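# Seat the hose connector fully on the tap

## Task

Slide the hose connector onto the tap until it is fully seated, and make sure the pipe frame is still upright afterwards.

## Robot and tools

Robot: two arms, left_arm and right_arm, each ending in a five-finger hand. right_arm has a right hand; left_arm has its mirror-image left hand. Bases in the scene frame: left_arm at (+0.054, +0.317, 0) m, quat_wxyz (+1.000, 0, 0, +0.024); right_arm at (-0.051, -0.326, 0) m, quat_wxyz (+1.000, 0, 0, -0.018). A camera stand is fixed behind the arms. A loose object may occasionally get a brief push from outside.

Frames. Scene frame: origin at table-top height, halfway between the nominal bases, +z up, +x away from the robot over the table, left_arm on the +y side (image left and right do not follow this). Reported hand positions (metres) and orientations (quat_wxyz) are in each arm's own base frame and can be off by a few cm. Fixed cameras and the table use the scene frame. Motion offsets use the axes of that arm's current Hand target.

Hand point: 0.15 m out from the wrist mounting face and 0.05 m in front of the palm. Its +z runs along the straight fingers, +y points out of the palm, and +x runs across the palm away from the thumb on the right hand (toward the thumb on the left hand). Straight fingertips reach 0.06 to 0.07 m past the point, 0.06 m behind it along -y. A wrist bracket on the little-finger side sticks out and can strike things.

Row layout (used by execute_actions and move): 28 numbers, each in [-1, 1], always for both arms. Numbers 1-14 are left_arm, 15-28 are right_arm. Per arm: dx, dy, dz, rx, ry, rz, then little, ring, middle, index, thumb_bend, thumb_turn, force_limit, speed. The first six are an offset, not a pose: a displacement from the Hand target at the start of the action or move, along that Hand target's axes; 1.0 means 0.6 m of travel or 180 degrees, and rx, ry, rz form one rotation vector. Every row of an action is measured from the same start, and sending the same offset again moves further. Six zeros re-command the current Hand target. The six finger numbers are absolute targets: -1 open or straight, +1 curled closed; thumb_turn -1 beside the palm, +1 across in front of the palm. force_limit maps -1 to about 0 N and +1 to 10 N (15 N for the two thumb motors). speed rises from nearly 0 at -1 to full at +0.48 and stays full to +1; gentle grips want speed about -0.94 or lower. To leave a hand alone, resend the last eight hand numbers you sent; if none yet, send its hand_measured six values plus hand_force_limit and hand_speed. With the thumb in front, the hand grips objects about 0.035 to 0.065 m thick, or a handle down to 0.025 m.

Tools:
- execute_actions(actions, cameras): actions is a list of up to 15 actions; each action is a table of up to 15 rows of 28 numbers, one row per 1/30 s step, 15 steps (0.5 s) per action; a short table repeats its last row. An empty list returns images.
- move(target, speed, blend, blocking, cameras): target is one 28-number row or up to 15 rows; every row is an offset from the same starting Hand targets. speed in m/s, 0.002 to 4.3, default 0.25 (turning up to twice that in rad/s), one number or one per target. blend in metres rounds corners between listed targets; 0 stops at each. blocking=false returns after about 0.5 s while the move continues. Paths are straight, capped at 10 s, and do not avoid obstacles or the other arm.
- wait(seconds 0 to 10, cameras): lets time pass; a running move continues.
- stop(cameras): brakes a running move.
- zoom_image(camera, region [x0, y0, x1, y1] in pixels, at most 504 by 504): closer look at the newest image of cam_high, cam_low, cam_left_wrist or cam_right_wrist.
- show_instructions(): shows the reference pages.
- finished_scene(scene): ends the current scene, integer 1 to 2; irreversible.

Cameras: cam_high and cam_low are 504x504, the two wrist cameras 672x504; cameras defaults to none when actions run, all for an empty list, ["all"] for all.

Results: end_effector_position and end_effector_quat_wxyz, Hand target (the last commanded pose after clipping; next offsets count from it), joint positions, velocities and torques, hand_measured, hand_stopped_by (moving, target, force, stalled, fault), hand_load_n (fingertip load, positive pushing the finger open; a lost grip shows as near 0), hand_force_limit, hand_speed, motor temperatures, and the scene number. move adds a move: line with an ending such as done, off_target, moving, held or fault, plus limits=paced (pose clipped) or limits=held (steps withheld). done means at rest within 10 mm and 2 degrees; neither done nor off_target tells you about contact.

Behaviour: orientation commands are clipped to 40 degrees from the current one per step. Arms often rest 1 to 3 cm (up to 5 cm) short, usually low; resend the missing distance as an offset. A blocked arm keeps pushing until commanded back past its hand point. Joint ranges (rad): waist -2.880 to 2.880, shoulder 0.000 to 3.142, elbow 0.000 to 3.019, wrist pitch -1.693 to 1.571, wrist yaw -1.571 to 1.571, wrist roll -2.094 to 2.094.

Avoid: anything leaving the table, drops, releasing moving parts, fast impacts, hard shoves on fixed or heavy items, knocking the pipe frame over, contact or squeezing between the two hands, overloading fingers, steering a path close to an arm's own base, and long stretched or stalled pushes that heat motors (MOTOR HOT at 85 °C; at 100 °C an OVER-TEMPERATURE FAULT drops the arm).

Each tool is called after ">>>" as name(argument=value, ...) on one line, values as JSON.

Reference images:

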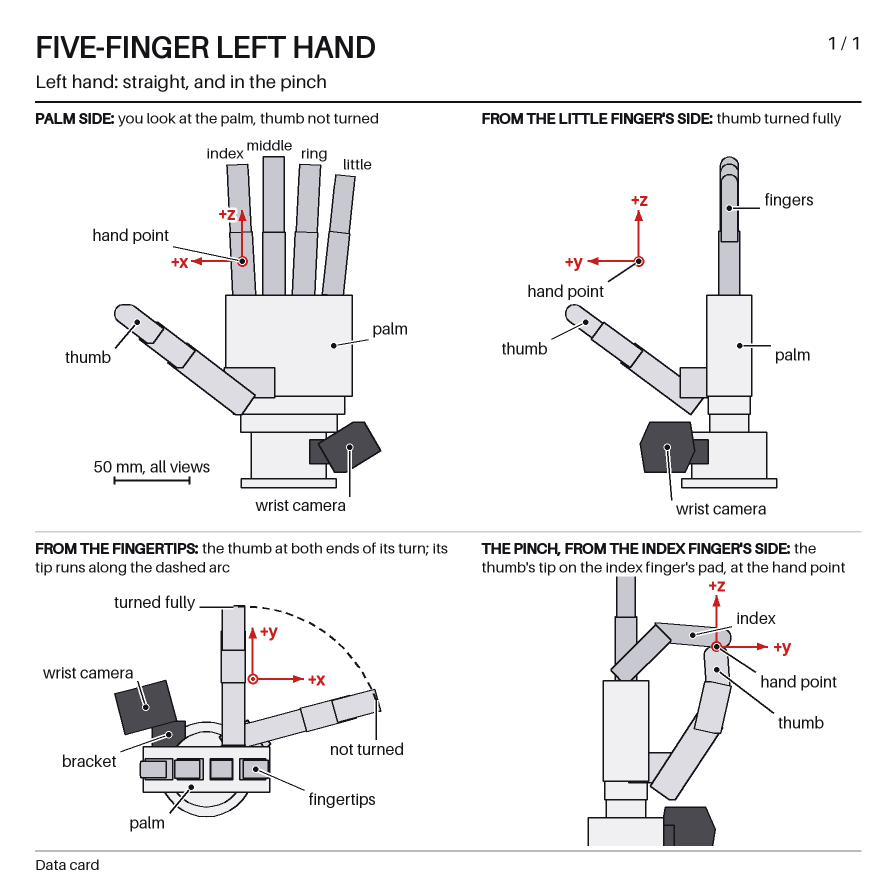

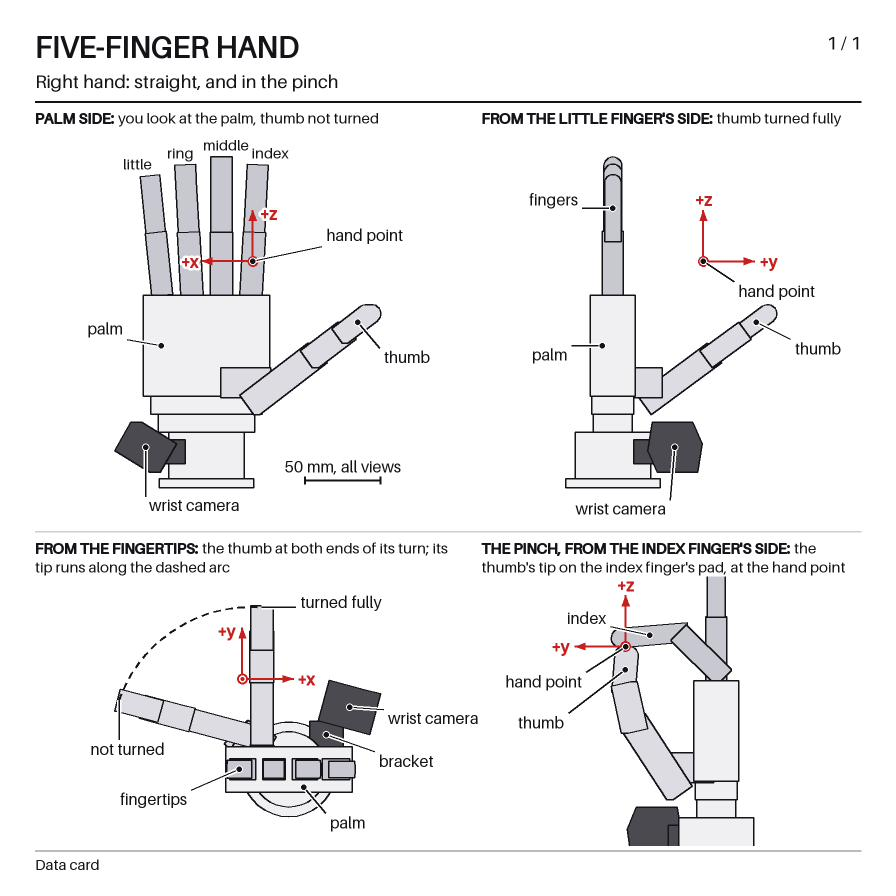

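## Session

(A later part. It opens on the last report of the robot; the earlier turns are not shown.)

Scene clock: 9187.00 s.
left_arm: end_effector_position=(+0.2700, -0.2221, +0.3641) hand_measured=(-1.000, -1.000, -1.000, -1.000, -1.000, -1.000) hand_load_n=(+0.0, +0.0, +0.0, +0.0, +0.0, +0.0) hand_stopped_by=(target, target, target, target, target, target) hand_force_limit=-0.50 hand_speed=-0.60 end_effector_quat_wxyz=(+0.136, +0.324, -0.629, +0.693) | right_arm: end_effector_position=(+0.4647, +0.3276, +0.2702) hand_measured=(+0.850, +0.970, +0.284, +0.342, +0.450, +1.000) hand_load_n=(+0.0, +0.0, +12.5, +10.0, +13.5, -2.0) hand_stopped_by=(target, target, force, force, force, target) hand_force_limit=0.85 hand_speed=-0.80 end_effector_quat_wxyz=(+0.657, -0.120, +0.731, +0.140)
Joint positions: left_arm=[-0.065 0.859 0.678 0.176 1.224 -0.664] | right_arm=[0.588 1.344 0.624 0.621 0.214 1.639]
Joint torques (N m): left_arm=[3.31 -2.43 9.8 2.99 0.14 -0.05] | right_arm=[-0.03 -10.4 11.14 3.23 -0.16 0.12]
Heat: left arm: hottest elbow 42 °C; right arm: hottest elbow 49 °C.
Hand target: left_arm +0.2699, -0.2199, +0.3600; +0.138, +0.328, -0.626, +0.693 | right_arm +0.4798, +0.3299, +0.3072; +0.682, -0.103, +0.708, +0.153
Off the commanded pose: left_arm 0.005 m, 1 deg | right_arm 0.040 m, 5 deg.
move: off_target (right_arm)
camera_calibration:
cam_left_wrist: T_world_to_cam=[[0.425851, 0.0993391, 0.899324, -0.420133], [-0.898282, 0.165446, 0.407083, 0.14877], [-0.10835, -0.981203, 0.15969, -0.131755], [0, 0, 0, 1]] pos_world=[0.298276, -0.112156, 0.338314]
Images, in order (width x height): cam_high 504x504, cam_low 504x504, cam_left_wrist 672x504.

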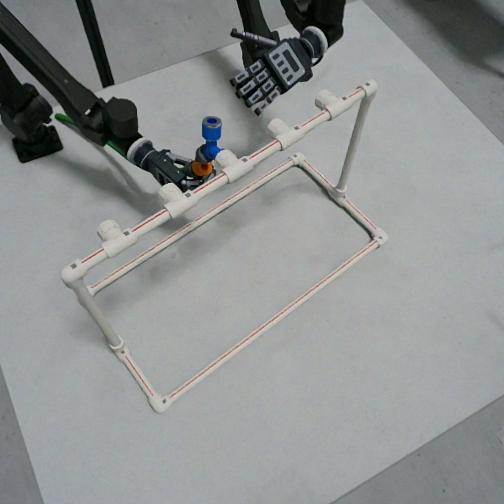

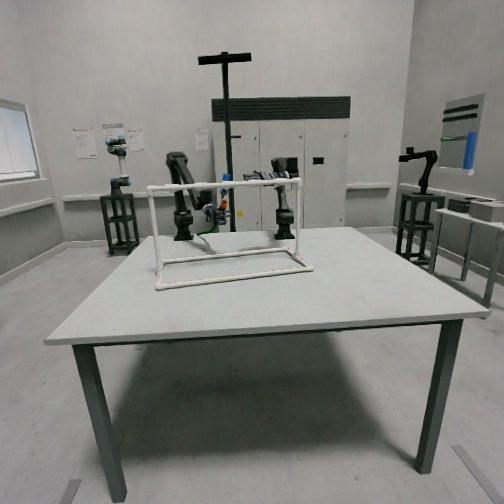

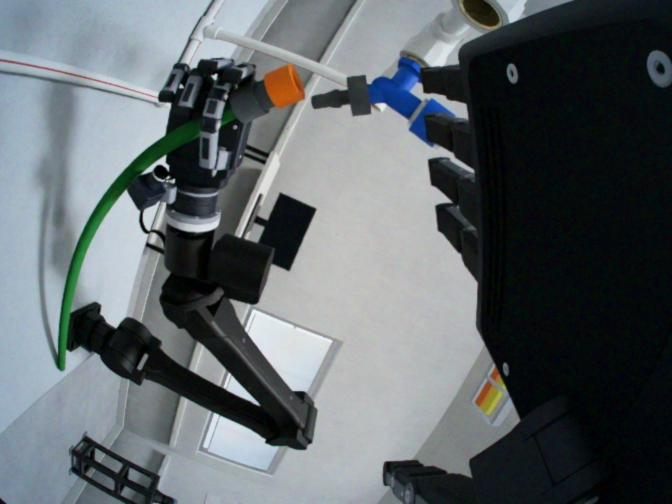

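>>> move(target=[[0,0,0,0,0,0,-1,-1,-1,-1,-1,-1,-0.5,-0.6,0.0711,0.0008,-0.0326,0,0,0,0.85,0.97,0.45,0.5,0.62,1,0.85,-0.8],[0,0,0,0,0,0,-1,-1,-1,-1,-1,-1,-0.5,-0.6,0.0047,0.0058,-0.0343,0,0,0,0.85,0.97,0.45,0.5,0.62,1,0.85,-0.8]], speed=0.05, cameras=["cam_high","cam_left_wrist","cam_low"])

>>> zoom_image(camera="cam_left_wrist", region=[230, 60, 390, 160])

>>> zoom_image(camera="cam_low", region=[195, 160, 255, 220])

Scene clock: 9247.53 s.
left_arm: end_effector_position=(+0.2700, -0.2221, +0.3641) hand_measured=(-1.000, -1.000, -1.000, -1.000, -1.000, -1.000) hand_load_n=(+0.0, +0.0, +0.0, +0.0, +0.0, -0.5) hand_stopped_by=(target, target, target, target, target, target) hand_force_limit=-0.50 hand_speed=-0.60 end_effector_quat_wxyz=(+0.136, +0.324, -0.629, +0.693) | right_arm: end_effector_position=(+0.4544, +0.3169, +0.2676) hand_measured=(+0.850, +0.970, +0.284, +0.342, +0.450, +1.000) hand_load_n=(+0.0, +0.0, +12.5, +10.5, +13.0, -2.0) hand_stopped_by=(target, target, force, force, force, target) hand_force_limit=0.85 hand_speed=-0.80 end_effector_quat_wxyz=(+0.663, -0.113, +0.727, +0.136)
Joint positions: left_arm=[-0.065 0.859 0.678 0.176 1.224 -0.664] | right_arm=[0.588 1.319 0.579 0.654 0.231 1.639]
Joint torques (N m): left_arm=[3.25 -2.43 9.77 2.99 0.15 -0.05] | right_arm=[1.2 -11.58 10.67 2.17 -0.01 0.14]
Heat: left arm: hottest elbow 42 °C; right arm: hottest elbow 51 °C.
Hand target: left_arm +0.2699, -0.2199, +0.3600; +0.138, +0.328, -0.626, +0.693 | right_arm +0.4593, +0.3260, +0.3052; +0.682, -0.103, +0.708, +0.153
Off the commanded pose: left_arm 0.005 m, 1 deg | right_arm 0.039 m, 4 deg.
move: off_target (right_arm)
camera_calibration:
cam_left_wrist: T_world_to_cam=[[0.425851, 0.0993391, 0.899324, -0.420133], [-0.898282, 0.165446, 0.407083, 0.14877], [-0.10835, -0.981203, 0.15969, -0.131755], [0, 0, 0, 1]] pos_world=[0.298276, -0.112156, 0.338314]
Images, in order (width x height): cam_high 504x504, cam_low 504x504, cam_left_wrist 672x504.

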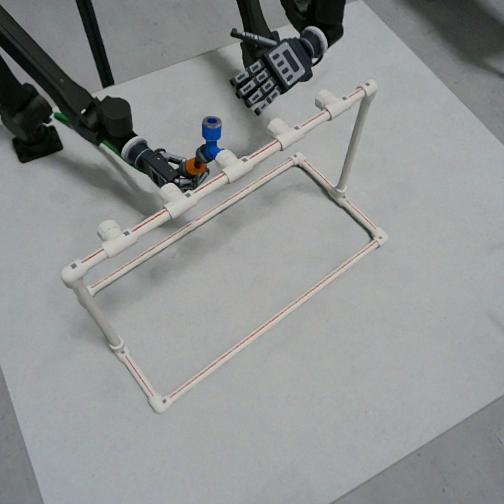

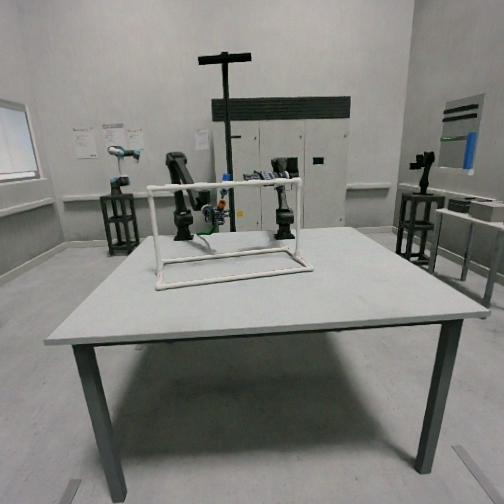

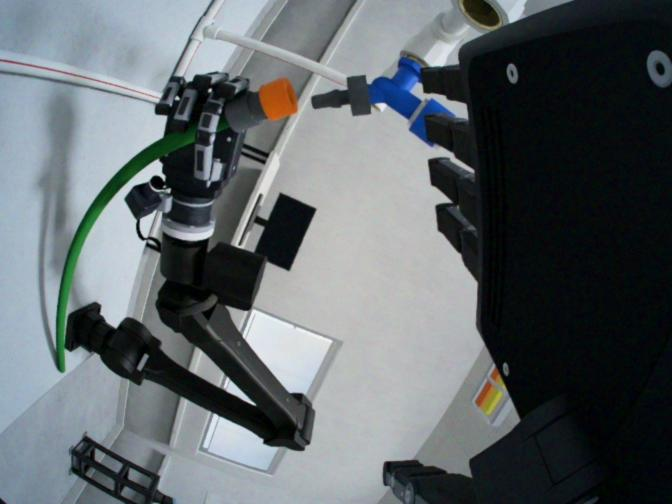

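Scaled by 3.150 from the camera's 672x504 image, which has a finer 960x720 frame.

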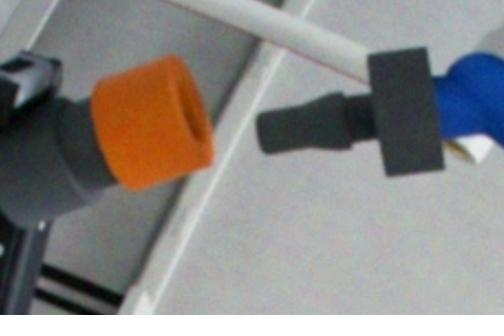

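Scaled by 8.400.

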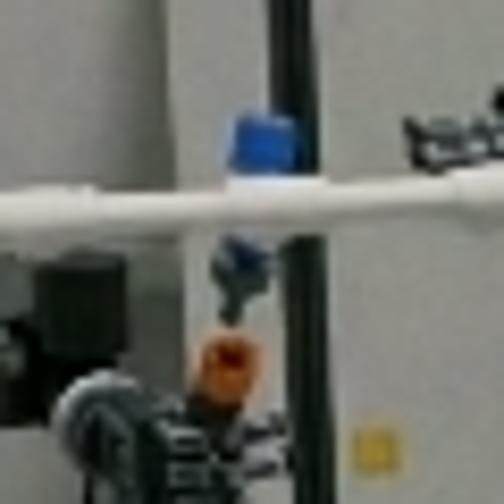

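>>> move(target=[0,0,0,0,0,0,-1,-1,-1,-1,-1,-1,-0.5,-0.6,-0.017,-0.0005,0.0005,0,0,0,0.85,0.97,0.45,0.5,0.62,1,0.85,-0.8], speed=0.03)

Scene clock: 9263.27 s.
left_arm: end_effector_position=(+0.2700, -0.2221, +0.3641) hand_measured=(-1.000, -1.000, -1.000, -1.000, -1.000, -1.000) hand_load_n=(+0.0, +0.0, +0.0, -0.5, +0.0, +0.0) hand_stopped_by=(target, target, target, target, target, target) hand_force_limit=-0.50 hand_speed=-0.60 end_effector_quat_wxyz=(+0.136, +0.324, -0.629, +0.693) | right_arm: end_effector_position=(+0.4531, +0.3160, +0.2726) hand_measured=(+0.850, +0.970, +0.284, +0.342, +0.450, +1.000) hand_load_n=(+0.0, -0.5, +12.5, +10.5, +13.0, -1.5) hand_stopped_by=(target, target, force, force, force, target) hand_force_limit=0.85 hand_speed=-0.80 end_effector_quat_wxyz=(+0.660, -0.114, +0.730, +0.135)
Joint positions: left_arm=[-0.065 0.859 0.678 0.176 1.224 -0.664] | right_arm=[0.588 1.296 0.585 0.617 0.231 1.639]
Joint torques (N m): left_arm=[3.25 -2.49 9.78 2.97 0.15 -0.06] | right_arm=[1.03 -11.52 11.41 2.26 -0.12 0.12]
Heat: left arm: hottest elbow 42 °C; right arm: hottest elbow 52 °C.
Hand target: left_arm +0.2699, -0.2199, +0.3600; +0.138, +0.328, -0.626, +0.693 | right_arm +0.4602, +0.3252, +0.3152; +0.682, -0.103, +0.708, +0.153
Off the commanded pose: left_arm 0.005 m, 1 deg | right_arm 0.044 m, 4 deg.
move: off_target (right_arm)

>>> move(target=[0,0,0,0,0,0,-1,-1,-1,-1,-1,-1,-0.5,-0.6,-0.025,0.001,0.010,0,0,0,0.85,0.97,0.45,0.5,0.62,1,0.85,-0.8], speed=0.03, cameras=["cam_left_wrist","cam_low"])

>>> zoom_image(camera="cam_left_wrist", region=[230, 60, 390, 160])

>>> zoom_image(camera="cam_low", region=[195, 160, 255, 220])

Scene clock: 9272.20 s.
left_arm: end_effector_position=(+0.2700, -0.2221, +0.3641) hand_measured=(-1.000, -1.000, -1.000, -1.000, -1.000, -1.000) hand_load_n=(+0.0, +0.0, +0.0, +0.0, +0.0, +0.0) hand_stopped_by=(target, target, target, target, target, target) hand_force_limit=-0.50 hand_speed=-0.60 end_effector_quat_wxyz=(+0.136, +0.324, -0.629, +0.693) | right_arm: end_effector_position=(+0.4569, +0.3195, +0.2828) hand_measured=(+0.850, +0.970, +0.284, +0.342, +0.450, +1.000) hand_load_n=(+0.0, +0.0, +12.0, +10.5, +13.0, -2.0) hand_stopped_by=(target, target, force, force, force, target) hand_force_limit=0.85 hand_speed=-0.80 end_effector_quat_wxyz=(+0.658, -0.116, +0.732, +0.135)
Joint positions: left_arm=[-0.065 0.859 0.678 0.176 1.224 -0.664] | right_arm=[0.588 1.282 0.614 0.566 0.227 1.639]
Joint torques (N m): left_arm=[3.25 -2.37 9.77 2.99 0.15 -0.05] | right_arm=[0.73 -11.46 12.19 2.15 -0.16 0.13]
Heat: left arm: hottest elbow 42 °C; right arm: hottest elbow 52 °C.
Hand target: left_arm +0.2699, -0.2199, +0.3600; +0.138, +0.328, -0.626, +0.693 | right_arm +0.4663, +0.3269, +0.3303; +0.682, -0.102, +0.707, +0.153
Off the commanded pose: left_arm 0.005 m, 1 deg | right_arm 0.049 m, 5 deg.
move: off_target (right_arm)
camera_calibration:
cam_left_wrist: T_world_to_cam=[[0.425851, 0.0993391, 0.899324, -0.420133], [-0.898282, 0.165446, 0.407083, 0.14877], [-0.10835, -0.981203, 0.15969, -0.131755], [0, 0, 0, 1]] pos_world=[0.298276, -0.112156, 0.338314]
Images, in order (width x height): cam_low 504x504, cam_left_wrist 672x504.

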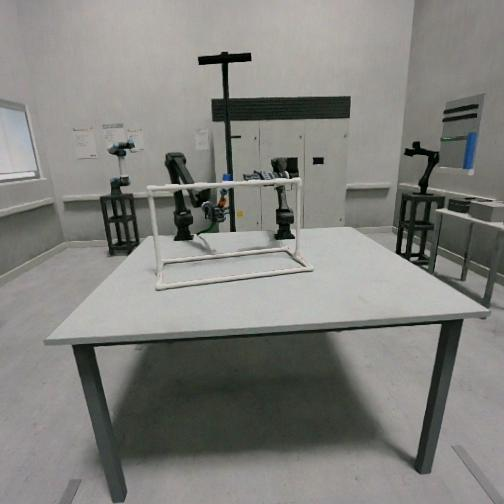

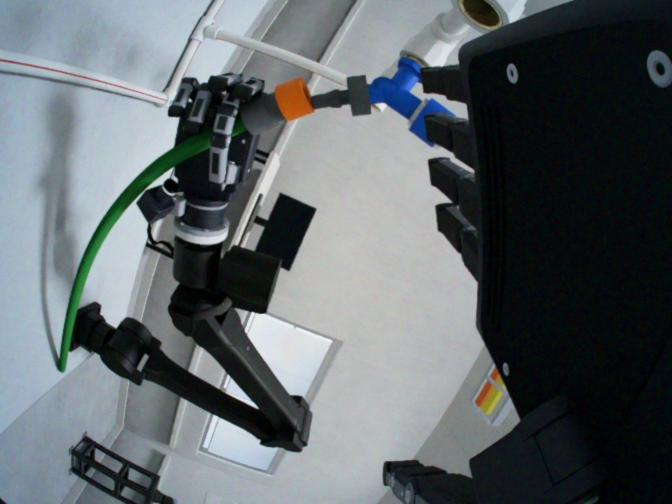

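Scaled by 3.150 from the camera's 672x504 image, which has a finer 960x720 frame.

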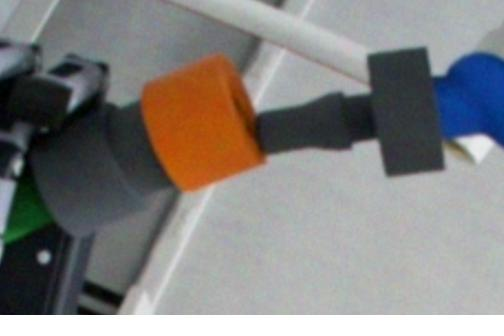

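Scaled by 8.400.

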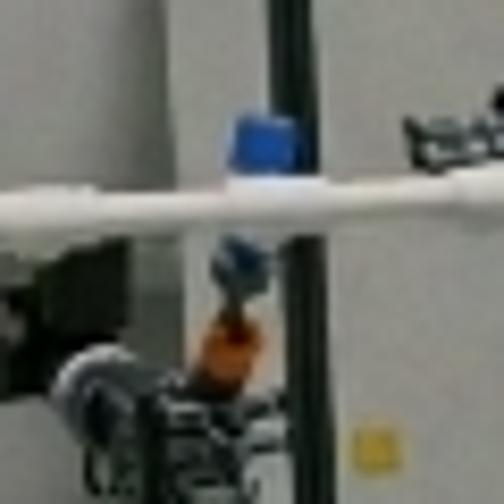

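>>> move(target=[[0,0,0,0,0,0,-1,-1,-1,-1,-1,-1,-0.5,-0.6,0.021,0.0057,-0.0182,0,0,0,0.85,0.97,0.45,0.5,0.62,1,0.85,-0.8],[0,0,0,0,0,0,-1,-1,-1,-1,-1,-1,-0.5,-0.6,-0.0125,0.0078,-0.0137,0,0,0,0.85,0.97,0.45,0.5,0.62,1,0.85,-0.8]], speed=0.03, cameras=["cam_left_wrist","cam_low"])

>>> zoom_image(camera="cam_left_wrist", region=[230, 60, 390, 160])

>>> zoom_image(camera="cam_low", region=[195, 160, 255, 220])

Scene clock: 9293.33 s.
left_arm: end_effector_position=(+0.2700, -0.2221, +0.3641) hand_measured=(-1.000, -1.000, -1.000, -1.000, -1.000, -1.000) hand_load_n=(-0.5, +0.0, -0.5, -0.5, +0.0, +0.0) hand_stopped_by=(target, target, target, target, target, target) hand_force_limit=-0.50 hand_speed=-0.60 end_effector_quat_wxyz=(+0.136, +0.324, -0.629, +0.693) | right_arm: end_effector_position=(+0.4513, +0.3188, +0.2919) hand_measured=(+0.850, +0.970, +0.284, +0.342, +0.450, +1.000) hand_load_n=(+0.0, +0.5, +12.5, +10.0, +13.0, -2.0) hand_stopped_by=(target, target, force, force, force, target) hand_force_limit=0.85 hand_speed=-0.80 end_effector_quat_wxyz=(+0.659, -0.115, +0.731, +0.134)
Joint positions: left_arm=[-0.065 0.859 0.678 0.176 1.224 -0.664] | right_arm=[0.598 1.248 0.614 0.535 0.241 1.639]
Joint torques (N m): left_arm=[3.25 -2.43 9.77 3 0.14 -0.05] | right_arm=[1.08 -11.16 12.1 2.19 -0.07 0.14]
Heat: left arm: hottest elbow 42 °C; right arm: hottest elbow 51 °C.
Hand target: left_arm +0.2699, -0.2199, +0.3600; +0.138, +0.328, -0.626, +0.693 | right_arm +0.4573, +0.3280, +0.3381; +0.682, -0.103, +0.708, +0.153
Off the commanded pose: left_arm 0.005 m, 1 deg | right_arm 0.048 m, 5 deg.
move: off_target (right_arm)
camera_calibration:
cam_left_wrist: T_world_to_cam=[[0.425851, 0.0993391, 0.899324, -0.420133], [-0.898282, 0.165446, 0.407083, 0.14877], [-0.10835, -0.981203, 0.15969, -0.131755], [0, 0, 0, 1]] pos_world=[0.298276, -0.112156, 0.338314]
Images, in order (width x height): cam_low 504x504, cam_left_wrist 672x504.

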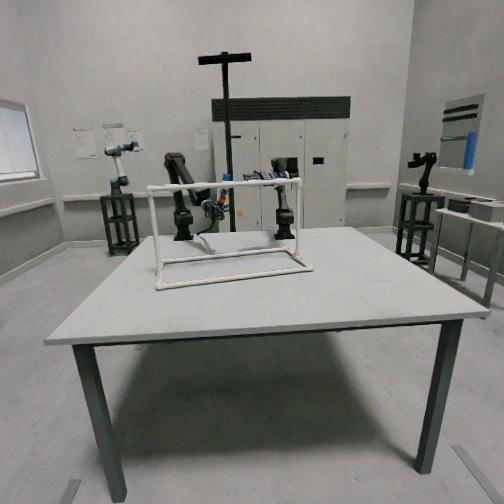

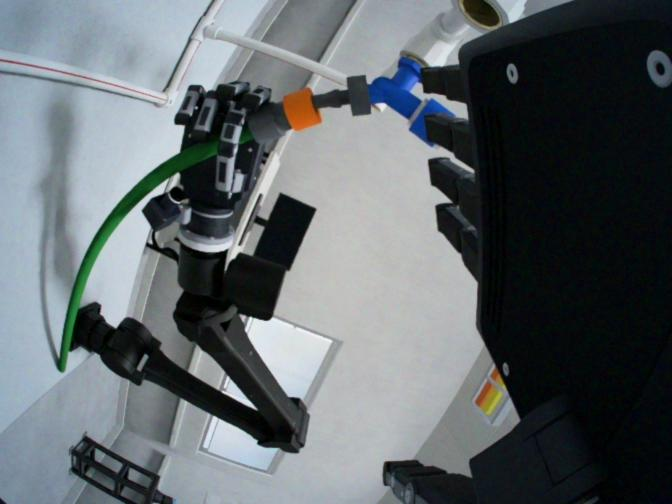

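Scaled by 3.150 from the camera's 672x504 image, which has a finer 960x720 frame.

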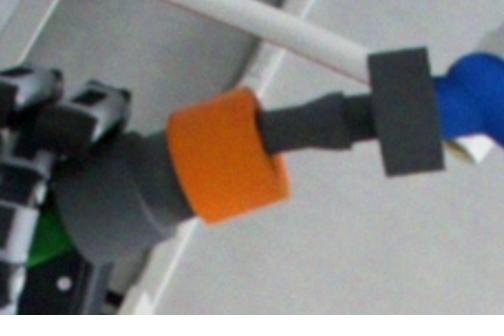

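Scaled by 8.400.

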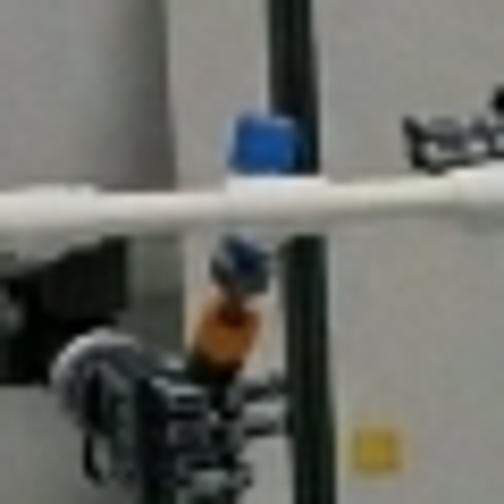

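>>> move(target=[[0,0,0,0,0,0,-1,-1,-1,-1,-1,-1,-0.5,-0.6,0.0205,0.001,-0.0055,0,0,0,0.85,0.97,0.45,0.5,0.62,1,0.85,-0.8],[0,0,0,0,0,0,-1,-1,-1,-1,-1,-1,-0.5,-0.6,-0.0007,-0.003,0.008,0,0,0,0.85,0.97,0.45,0.5,0.62,1,0.85,-0.8]], speed=0.03, cameras=["cam_left_wrist","cam_low"])

>>> zoom_image(camera="cam_left_wrist", region=[230, 60, 390, 160])

>>> zoom_image(camera="cam_low", region=[195, 160, 255, 220])

Scene clock: 9315.67 s.
left_arm: end_effector_position=(+0.2700, -0.2221, +0.3641) hand_measured=(-1.000, -1.000, -1.000, -1.000, -1.000, -1.000) hand_load_n=(+0.0, +0.0, +0.0, +0.0, +0.0, +0.0) hand_stopped_by=(target, target, target, target, target, target) hand_force_limit=-0.50 hand_speed=-0.60 end_effector_quat_wxyz=(+0.136, +0.324, -0.629, +0.693) | right_arm: end_effector_position=(+0.4504, +0.3204, +0.2925) hand_measured=(+0.850, +0.970, +0.284, +0.342, +0.450, +1.000) hand_load_n=(+0.0, +0.0, +12.5, +10.5, +13.5, -2.0) hand_stopped_by=(target, target, force, force, force, target) hand_force_limit=0.85 hand_speed=-0.80 end_effector_quat_wxyz=(+0.658, -0.117, +0.731, +0.136)
Joint positions: left_arm=[-0.065 0.859 0.678 0.176 1.224 -0.664] | right_arm=[0.6 1.248 0.615 0.534 0.237 1.639]
Joint torques (N m): left_arm=[3.31 -2.43 9.78 2.99 0.14 -0.05] | right_arm=[0.38 -10.34 12.67 2.29 -0.21 0.13]
Heat: left arm: hottest elbow 42 °C; right arm: hottest elbow 51 °C.
Hand target: left_arm +0.2699, -0.2199, +0.3600; +0.138, +0.328, -0.626, +0.693 | right_arm +0.4624, +0.3279, +0.3381; +0.682, -0.103, +0.708, +0.153
Off the commanded pose: left_arm 0.005 m, 1 deg | right_arm 0.048 m, 5 deg.
move: off_target (right_arm)
camera_calibration:
cam_left_wrist: T_world_to_cam=[[0.425851, 0.0993391, 0.899324, -0.420133], [-0.898282, 0.165446, 0.407083, 0.14877], [-0.10835, -0.981203, 0.15969, -0.131755], [0, 0, 0, 1]] pos_world=[0.298276, -0.112156, 0.338314]
Images, in order (width x height): cam_low 504x504, cam_left_wrist 672x504.

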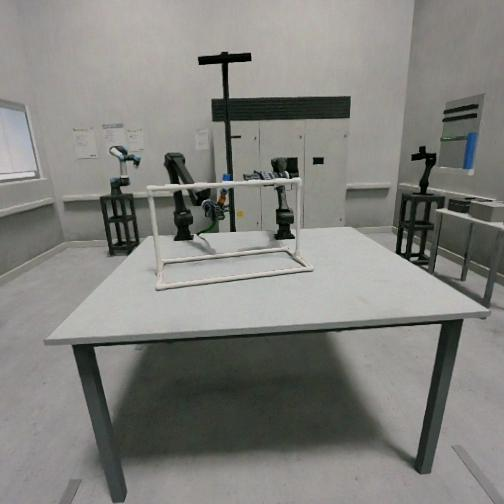

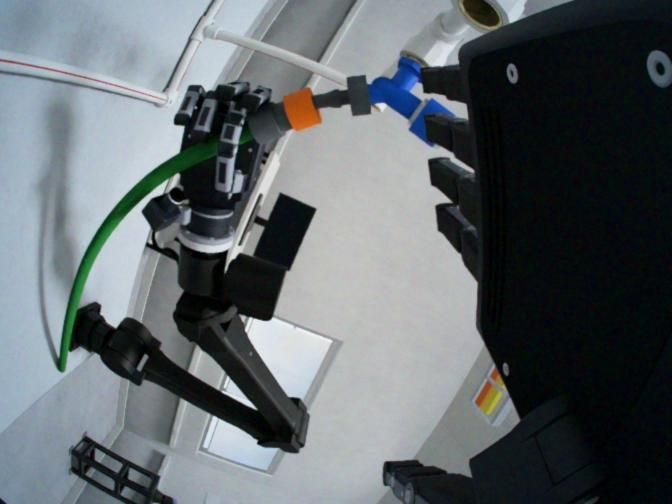

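Scaled by 3.150 from the camera's 672x504 image, which has a finer 960x720 frame.

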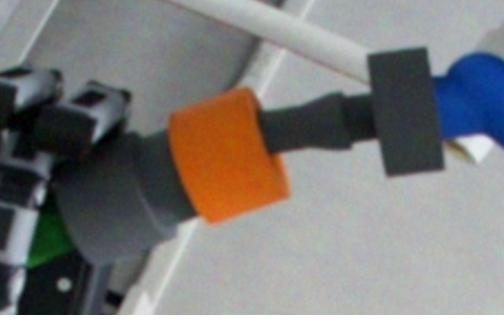

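Scaled by 8.400.

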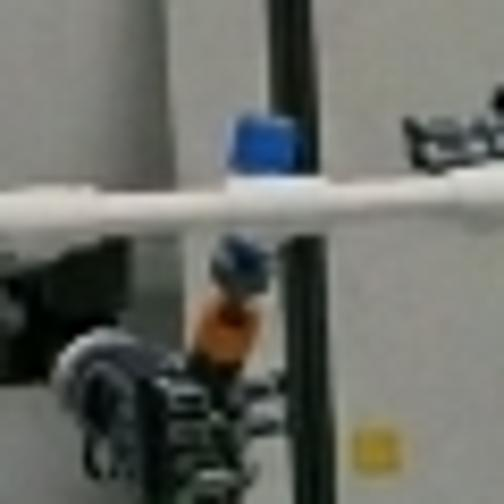

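>>> move(target=[[0,0,0,0,0,0,-1,-1,-1,-1,-1,-1,-0.5,-0.6,-0.002,-0.014,0.036,0,0,0,0.85,0.97,0.45,0.5,0.62,1,0.85,-0.8]], speed=0.03, cameras=["cam_left_wrist","cam_low"])

>>> zoom_image(camera="cam_left_wrist", region=[230, 60, 390, 160])

>>> zoom_image(camera="cam_low", region=[195, 160, 255, 220])

Scene clock: 9328.73 s.
left_arm: end_effector_position=(+0.2700, -0.2221, +0.3641) hand_measured=(-1.000, -1.000, -1.000, -1.000, -1.000, -1.000) hand_load_n=(+0.0, +0.0, +0.0, +0.0, +0.0, -0.5) hand_stopped_by=(target, target, target, target, target, target) hand_force_limit=-0.50 hand_speed=-0.60 end_effector_quat_wxyz=(+0.136, +0.324, -0.629, +0.693) | right_arm: end_effector_position=(+0.4694, +0.3245, +0.3010) hand_measured=(+0.850, +0.970, +0.284, +0.342, +0.450, +1.000) hand_load_n=(+0.0, +0.0, +12.5, +10.5, +13.0, -2.0) hand_stopped_by=(target, target, force, force, force, target) hand_force_limit=0.85 hand_speed=-0.80 end_effector_quat_wxyz=(+0.661, -0.118, +0.727, +0.142)
Joint positions: left_arm=[-0.065 0.859 0.678 0.176 1.224 -0.664] | right_arm=[0.574 1.29 0.667 0.534 0.201 1.639]
Joint torques (N m): left_arm=[3.31 -2.43 9.77 2.99 0.14 -0.06] | right_arm=[-0.26 -9.58 12.33 2.61 -0.17 0.12]
Heat: left arm: hottest elbow 42 °C; right arm: hottest elbow 51 °C.
Hand target: left_arm +0.2699, -0.2199, +0.3600; +0.138, +0.328, -0.626, +0.693 | right_arm +0.4857, +0.3277, +0.3383; +0.682, -0.103, +0.708, +0.153
Off the commanded pose: left_arm 0.005 m, 1 deg | right_arm 0.041 m, 4 deg.
move: off_target (right_arm)
camera_calibration:
cam_left_wrist: T_world_to_cam=[[0.425851, 0.0993391, 0.899324, -0.420133], [-0.898282, 0.165446, 0.407083, 0.14877], [-0.10835, -0.981203, 0.15969, -0.131755], [0, 0, 0, 1]] pos_world=[0.298276, -0.112156, 0.338314]
Images, in order (width x height): cam_low 504x504, cam_left_wrist 672x504.

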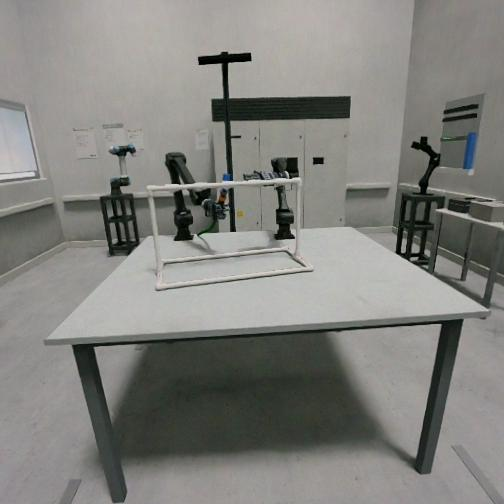

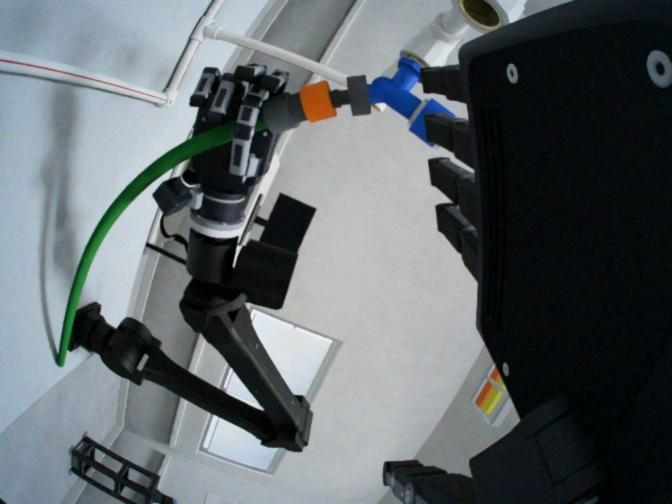

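Scaled by 3.150 from the camera's 672x504 image, which has a finer 960x720 frame.

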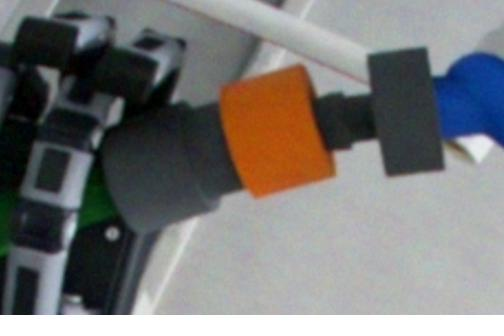

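Scaled by 8.400.

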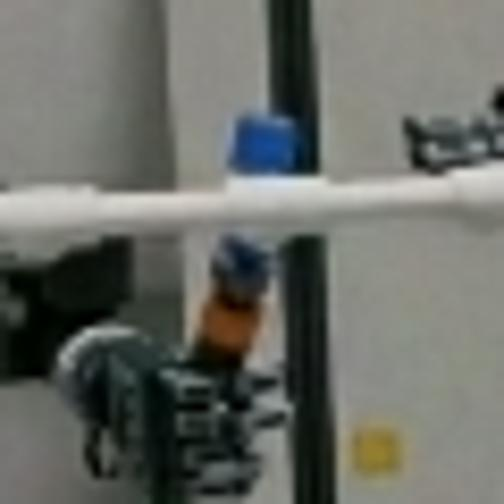

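>>> move(target=[[0,0,0,0,0,0,-1,-1,-1,-1,-1,-1,-0.5,-0.6,-0.013,-0.006,0.028,0,0,0,0.85,0.97,0.45,0.5,0.62,1,0.85,-0.8]], speed=0.03, cameras=["cam_left_wrist","cam_low"])

>>> zoom_image(camera="cam_left_wrist", region=[230, 60, 390, 160])

>>> zoom_image(camera="cam_low", region=[195, 160, 255, 220])

Scene clock: 9342.77 s.
left_arm: end_effector_position=(+0.2700, -0.2221, +0.3641) hand_measured=(-1.000, -1.000, -1.000, -1.000, -1.000, -1.000) hand_load_n=(+0.0, +0.0, +0.0, +0.0, +0.0, -0.5) hand_stopped_by=(target, target, target, target, target, target) hand_force_limit=-0.50 hand_speed=-0.60 end_effector_quat_wxyz=(+0.136, +0.324, -0.629, +0.693) | right_arm: end_effector_position=(+0.4834, +0.3281, +0.3034) hand_measured=(+0.850, +0.970, +0.284, +0.342, +0.450, +1.000) hand_load_n=(+0.0, +0.0, +12.0, +10.5, +13.0, -2.0) hand_stopped_by=(target, target, force, force, force, target) hand_force_limit=0.85 hand_speed=-0.80 end_effector_quat_wxyz=(+0.659, -0.120, +0.728, +0.144)
Joint positions: left_arm=[-0.065 0.859 0.678 0.176 1.224 -0.664] | right_arm=[0.559 1.321 0.706 0.524 0.181 1.639]
Joint torques (N m): left_arm=[3.31 -2.49 9.77 2.99 0.14 -0.05] | right_arm=[-0.56 -10.46 13.16 2.22 -0.12 0.11]
Heat: left arm: hottest elbow 42 °C; right arm: hottest elbow 53 °C.
Hand target: left_arm +0.2699, -0.2199, +0.3600; +0.138, +0.328, -0.626, +0.693 | right_arm +0.5030, +0.3298, +0.3455; +0.682, -0.103, +0.708, +0.153
Off the commanded pose: left_arm 0.005 m, 1 deg | right_arm 0.046 m, 4 deg.
move: off_target (right_arm)
camera_calibration:
cam_left_wrist: T_world_to_cam=[[0.425851, 0.0993391, 0.899324, -0.420133], [-0.898282, 0.165446, 0.407083, 0.14877], [-0.10835, -0.981203, 0.15969, -0.131755], [0, 0, 0, 1]] pos_world=[0.298276, -0.112156, 0.338314]
Images, in order (width x height): cam_low 504x504, cam_left_wrist 672x504.

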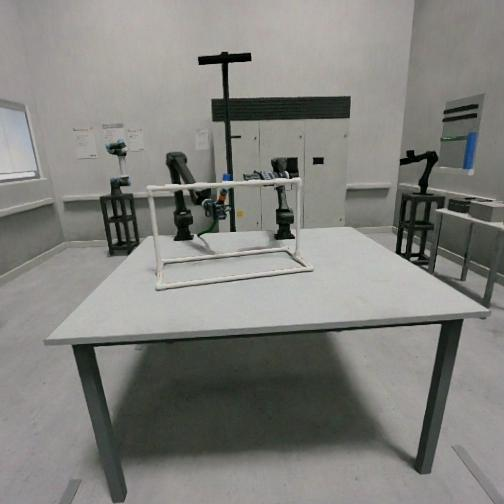

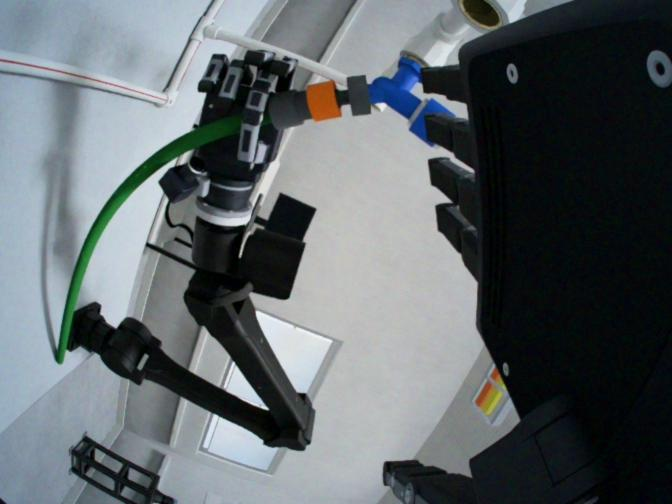

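Scaled by 3.150 from the camera's 672x504 image, which has a finer 960x720 frame.

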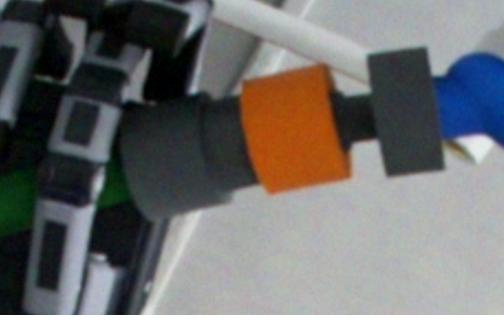

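Scaled by 8.400.

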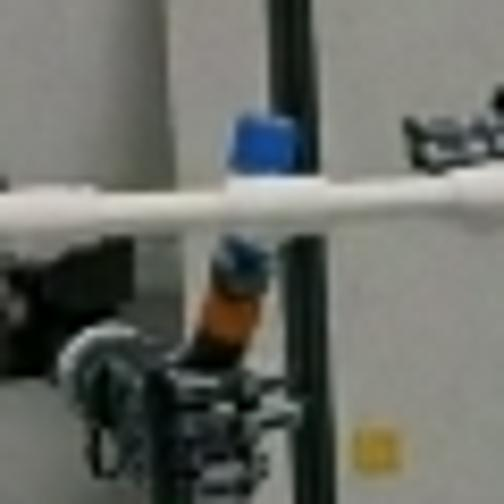

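>>> move(target=[[0,0,0,0,0,0,-1,-1,-1,-1,-1,-1,-0.5,-0.6,-0.0128,-0.0035,0.0185,0,0,0,0.85,0.97,0.45,0.5,0.62,1,0.85,-0.8]], speed=0.03, cameras=["cam_left_wrist","cam_low"])

>>> zoom_image(camera="cam_left_wrist", region=[230, 60, 390, 160])

Scene clock: 9353.00 s.
left_arm: end_effector_position=(+0.2700, -0.2221, +0.3641) hand_measured=(-1.000, -1.000, -1.000, -1.000, -1.000, -1.000) hand_load_n=(+0.0, +0.0, +0.0, +0.0, +0.0, +0.0) hand_stopped_by=(target, target, target, target, target, target) hand_force_limit=-0.50 hand_speed=-0.60 end_effector_quat_wxyz=(+0.136, +0.324, -0.629, +0.693) | right_arm: end_effector_position=(+0.4922, +0.3299, +0.3024) hand_measured=(+0.850, +0.970, +0.284, +0.342, +0.450, +1.000) hand_load_n=(+0.0, +0.0, +12.0, +10.0, +13.5, -2.0) hand_stopped_by=(target, target, force, force, force, target) hand_force_limit=0.85 hand_speed=-0.80 end_effector_quat_wxyz=(+0.653, -0.122, +0.733, +0.143)
Joint positions: left_arm=[-0.065 0.859 0.678 0.176 1.224 -0.664] | right_arm=[0.55 1.338 0.732 0.499 0.168 1.639]
Joint torques (N m): left_arm=[3.31 -2.43 9.78 2.99 0.14 -0.05] | right_arm=[-0.79 -11.11 13.96 2.48 -0.07 0.11]
Motor temperatures (°C): left_arm=[25 30 42 25 25 23] | right_arm=[23 34 55 24 24 25]
Heat: left arm: hottest elbow 42 °C; right arm: hottest elbow 55 °C.
Hand target: left_arm +0.2699, -0.2199, +0.3600; +0.138, +0.328, -0.626, +0.693 | right_arm +0.5144, +0.3314, +0.3527; +0.682, -0.103, +0.708, +0.153
Off the commanded pose: left_arm 0.005 m, 1 deg | right_arm 0.055 m, 5 deg.
move: off_target (right_arm)
camera_calibration:
cam_left_wrist: T_world_to_cam=[[0.425851, 0.0993391, 0.899324, -0.420133], [-0.898282, 0.165446, 0.407083, 0.14877], [-0.10835, -0.981203, 0.15969, -0.131755], [0, 0, 0, 1]] pos_world=[0.298276, -0.112156, 0.338314]
Images, in order (width x height): cam_low 504x504, cam_left_wrist 672x504.

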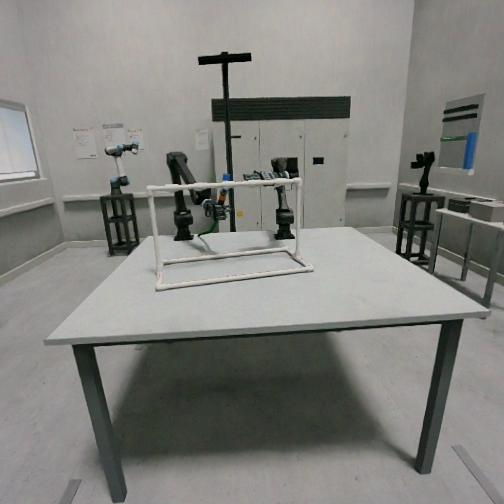

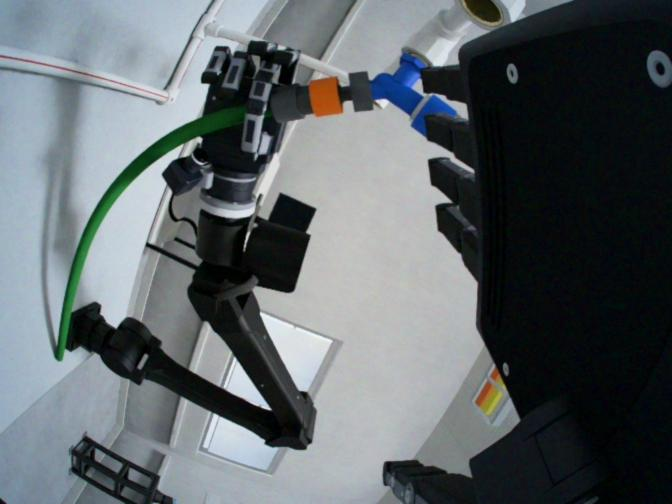

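Scaled by 3.150 from the camera's 672x504 image, which has a finer 960x720 frame.

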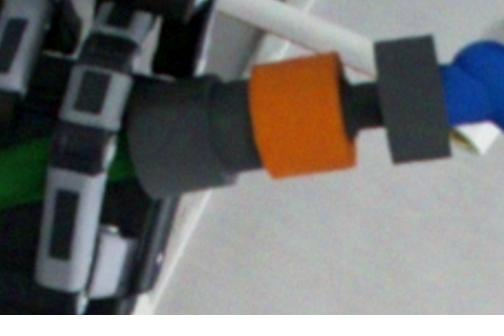

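>>> move(target=[[0.0112,-0.2052,0.1225,0.0988,-0.309,0.1936,-1,-1,-1,-1,-1,1,-0.5,-0.6,0,0,0,0,0,0,0.85,0.97,0.45,0.5,0.62,1,0.85,-0.8],[-0.1278,-0.2962,0.237,0.0988,-0.309,0.1936,-1,-1,-1,-1,-1,1,-0.5,-0.6,0,0,0,0,0,0,0.85,0.97,0.45,0.5,0.62,1,0.85,-0.8]], speed=0.2, blend=[0.03,0], cameras=["cam_high","cam_left_wrist"])

Scene clock: 9408.00 s.
left_arm: end_effector_position=(+0.4625, -0.3044, +0.4169) hand_measured=(-1.000, -1.000, -1.000, -1.000, -1.000, +1.000) hand_load_n=(+0.0, +0.0, -0.5, +0.0, +0.5, +0.0) hand_stopped_by=(target, target, target, target, target, target) hand_force_limit=-0.50 hand_speed=-0.60 end_effector_quat_wxyz=(+0.409, -0.437, +0.593, -0.539) | right_arm: end_effector_position=(+0.4922, +0.3299, +0.3024) hand_measured=(+0.850, +0.970, +0.284, +0.342, +0.450, +1.000) hand_load_n=(+0.0, +0.0, +12.5, +10.5, +13.0, -2.0) hand_stopped_by=(target, target, force, force, force, target) hand_force_limit=0.85 hand_speed=-0.80 end_effector_quat_wxyz=(+0.653, -0.122, +0.733, +0.143)
Joint positions: left_arm=[-0.653 1.098 1.103 -0.096 -0.366 -0.019] | right_arm=[0.55 1.338 0.732 0.499 0.168 1.639]
Joint torques (N m): left_arm=[3.25 -5.48 16.91 3.73 0.13 0.21] | right_arm=[-0.79 -11.16 14 2.47 -0.07 0.11]
Heat: left arm: hottest elbow 43 °C; right arm: hottest elbow 53 °C.
Hand target: left_arm +0.4745, -0.3078, +0.4501; +0.419, -0.430, +0.575, -0.556 | right_arm +0.5144, +0.3313, +0.3528; +0.682, -0.103, +0.708, +0.153
Off the commanded pose: left_arm 0.035 m, 3 deg | right_arm 0.055 m, 5 deg.
move: off_target (left_arm, right_arm)
camera_calibration:
cam_left_wrist: T_world_to_cam=[[0.0354845, -0.248284, 0.968037, -0.495428], [-0.658352, -0.734566, -0.164271, 0.167065], [0.751873, -0.63148, -0.189524, -0.345928], [0, 0, 0, 1]] pos_world=[0.387662, -0.218733, 0.441475]
Images, in order (width x height): cam_high 504x504, cam_left_wrist 672x504.

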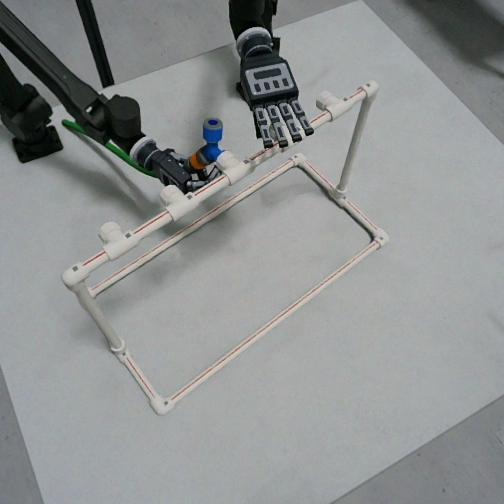

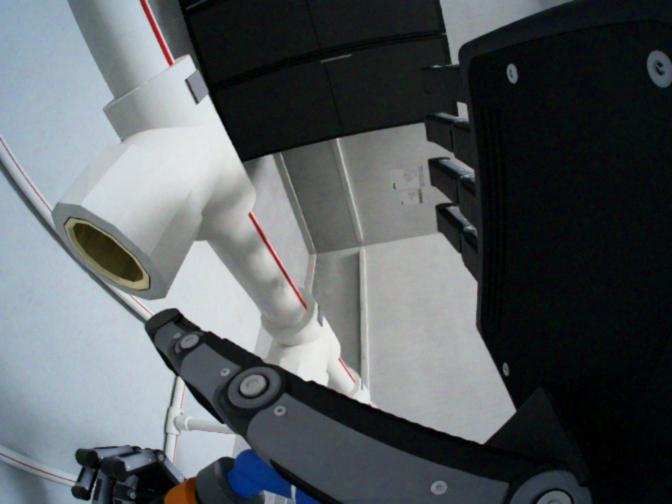

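>>> move(target=[-0.0047,0.1562,0.0225,0,0,0,-1,-1,-1,-1,-1,1,-0.5,-0.6,0,0,0,0,0,0,0.85,0.97,0.45,0.5,0.62,1,0.85,-0.8], speed=0.06, cameras=["cam_high","cam_left_wrist"])

Scene clock: 9421.17 s.
left_arm: end_effector_position=(+0.4801, -0.3096, +0.3686) hand_measured=(-1.000, -1.000, -1.000, -1.000, -1.000, +1.000) hand_load_n=(+0.0, +0.0, +0.0, +0.0, +0.0, +0.0) hand_stopped_by=(target, target, target, target, target, target) hand_force_limit=-0.50 hand_speed=-0.60 end_effector_quat_wxyz=(+0.415, -0.431, +0.570, -0.563) | right_arm: end_effector_position=(+0.4922, +0.3299, +0.3024) hand_measured=(+0.850, +0.970, +0.284, +0.342, +0.450, +1.000) hand_load_n=(+0.0, +0.0, +12.0, +10.0, +13.5, -2.0) hand_stopped_by=(target, target, force, force, force, target) hand_force_limit=0.85 hand_speed=-0.80 end_effector_quat_wxyz=(+0.653, -0.122, +0.733, +0.143)
Joint positions: left_arm=[-0.635 1.148 0.965 0.161 -0.347 -0.019] | right_arm=[0.55 1.338 0.732 0.499 0.168 1.639]
Joint torques (N m): left_arm=[3.31 -6.01 10.5 3.78 0.14 0.21] | right_arm=[-0.67 -11.11 13.98 2.47 -0.06 0.11]
Heat: left arm: hottest elbow 45 °C; right arm: hottest elbow 53 °C.
Hand target: left_arm +0.4855, -0.3077, +0.3561; +0.419, -0.430, +0.575, -0.556 | right_arm +0.5144, +0.3313, +0.3528; +0.682, -0.103, +0.708, +0.153
Off the commanded pose: left_arm 0.014 m, 1 deg | right_arm 0.055 m, 5 deg.
move: off_target (left_arm, right_arm)
camera_calibration:
cam_left_wrist: T_world_to_cam=[[-0.0177738, -0.207177, 0.978142, -0.415899], [-0.649771, -0.741153, -0.168788, 0.162424], [0.759922, -0.638569, -0.121444, -0.402728], [0, 0, 0, 1]] pos_world=[0.404188, -0.222953, 0.385315]
Images, in order (width x height): cam_high 504x504, cam_left_wrist 672x504.

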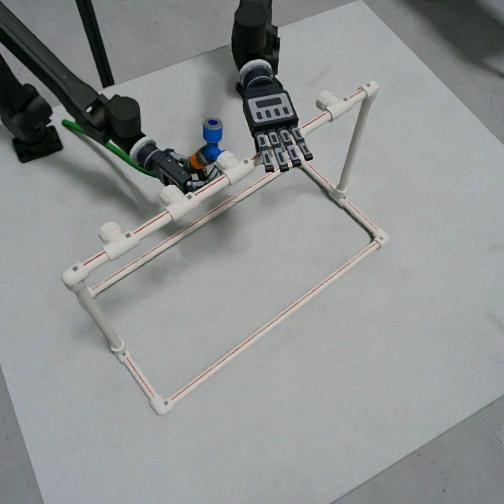

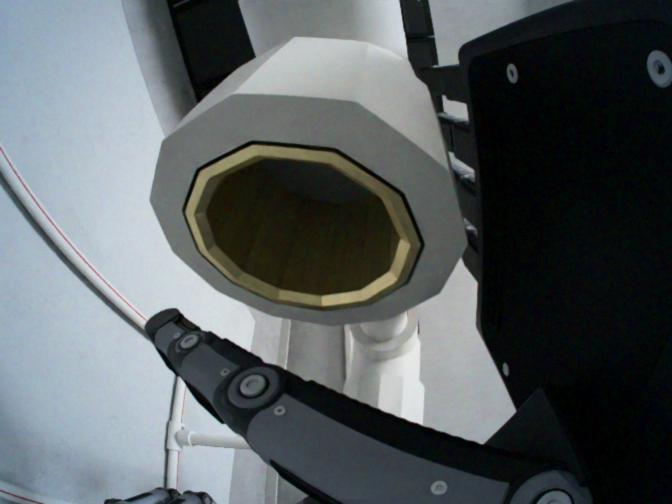

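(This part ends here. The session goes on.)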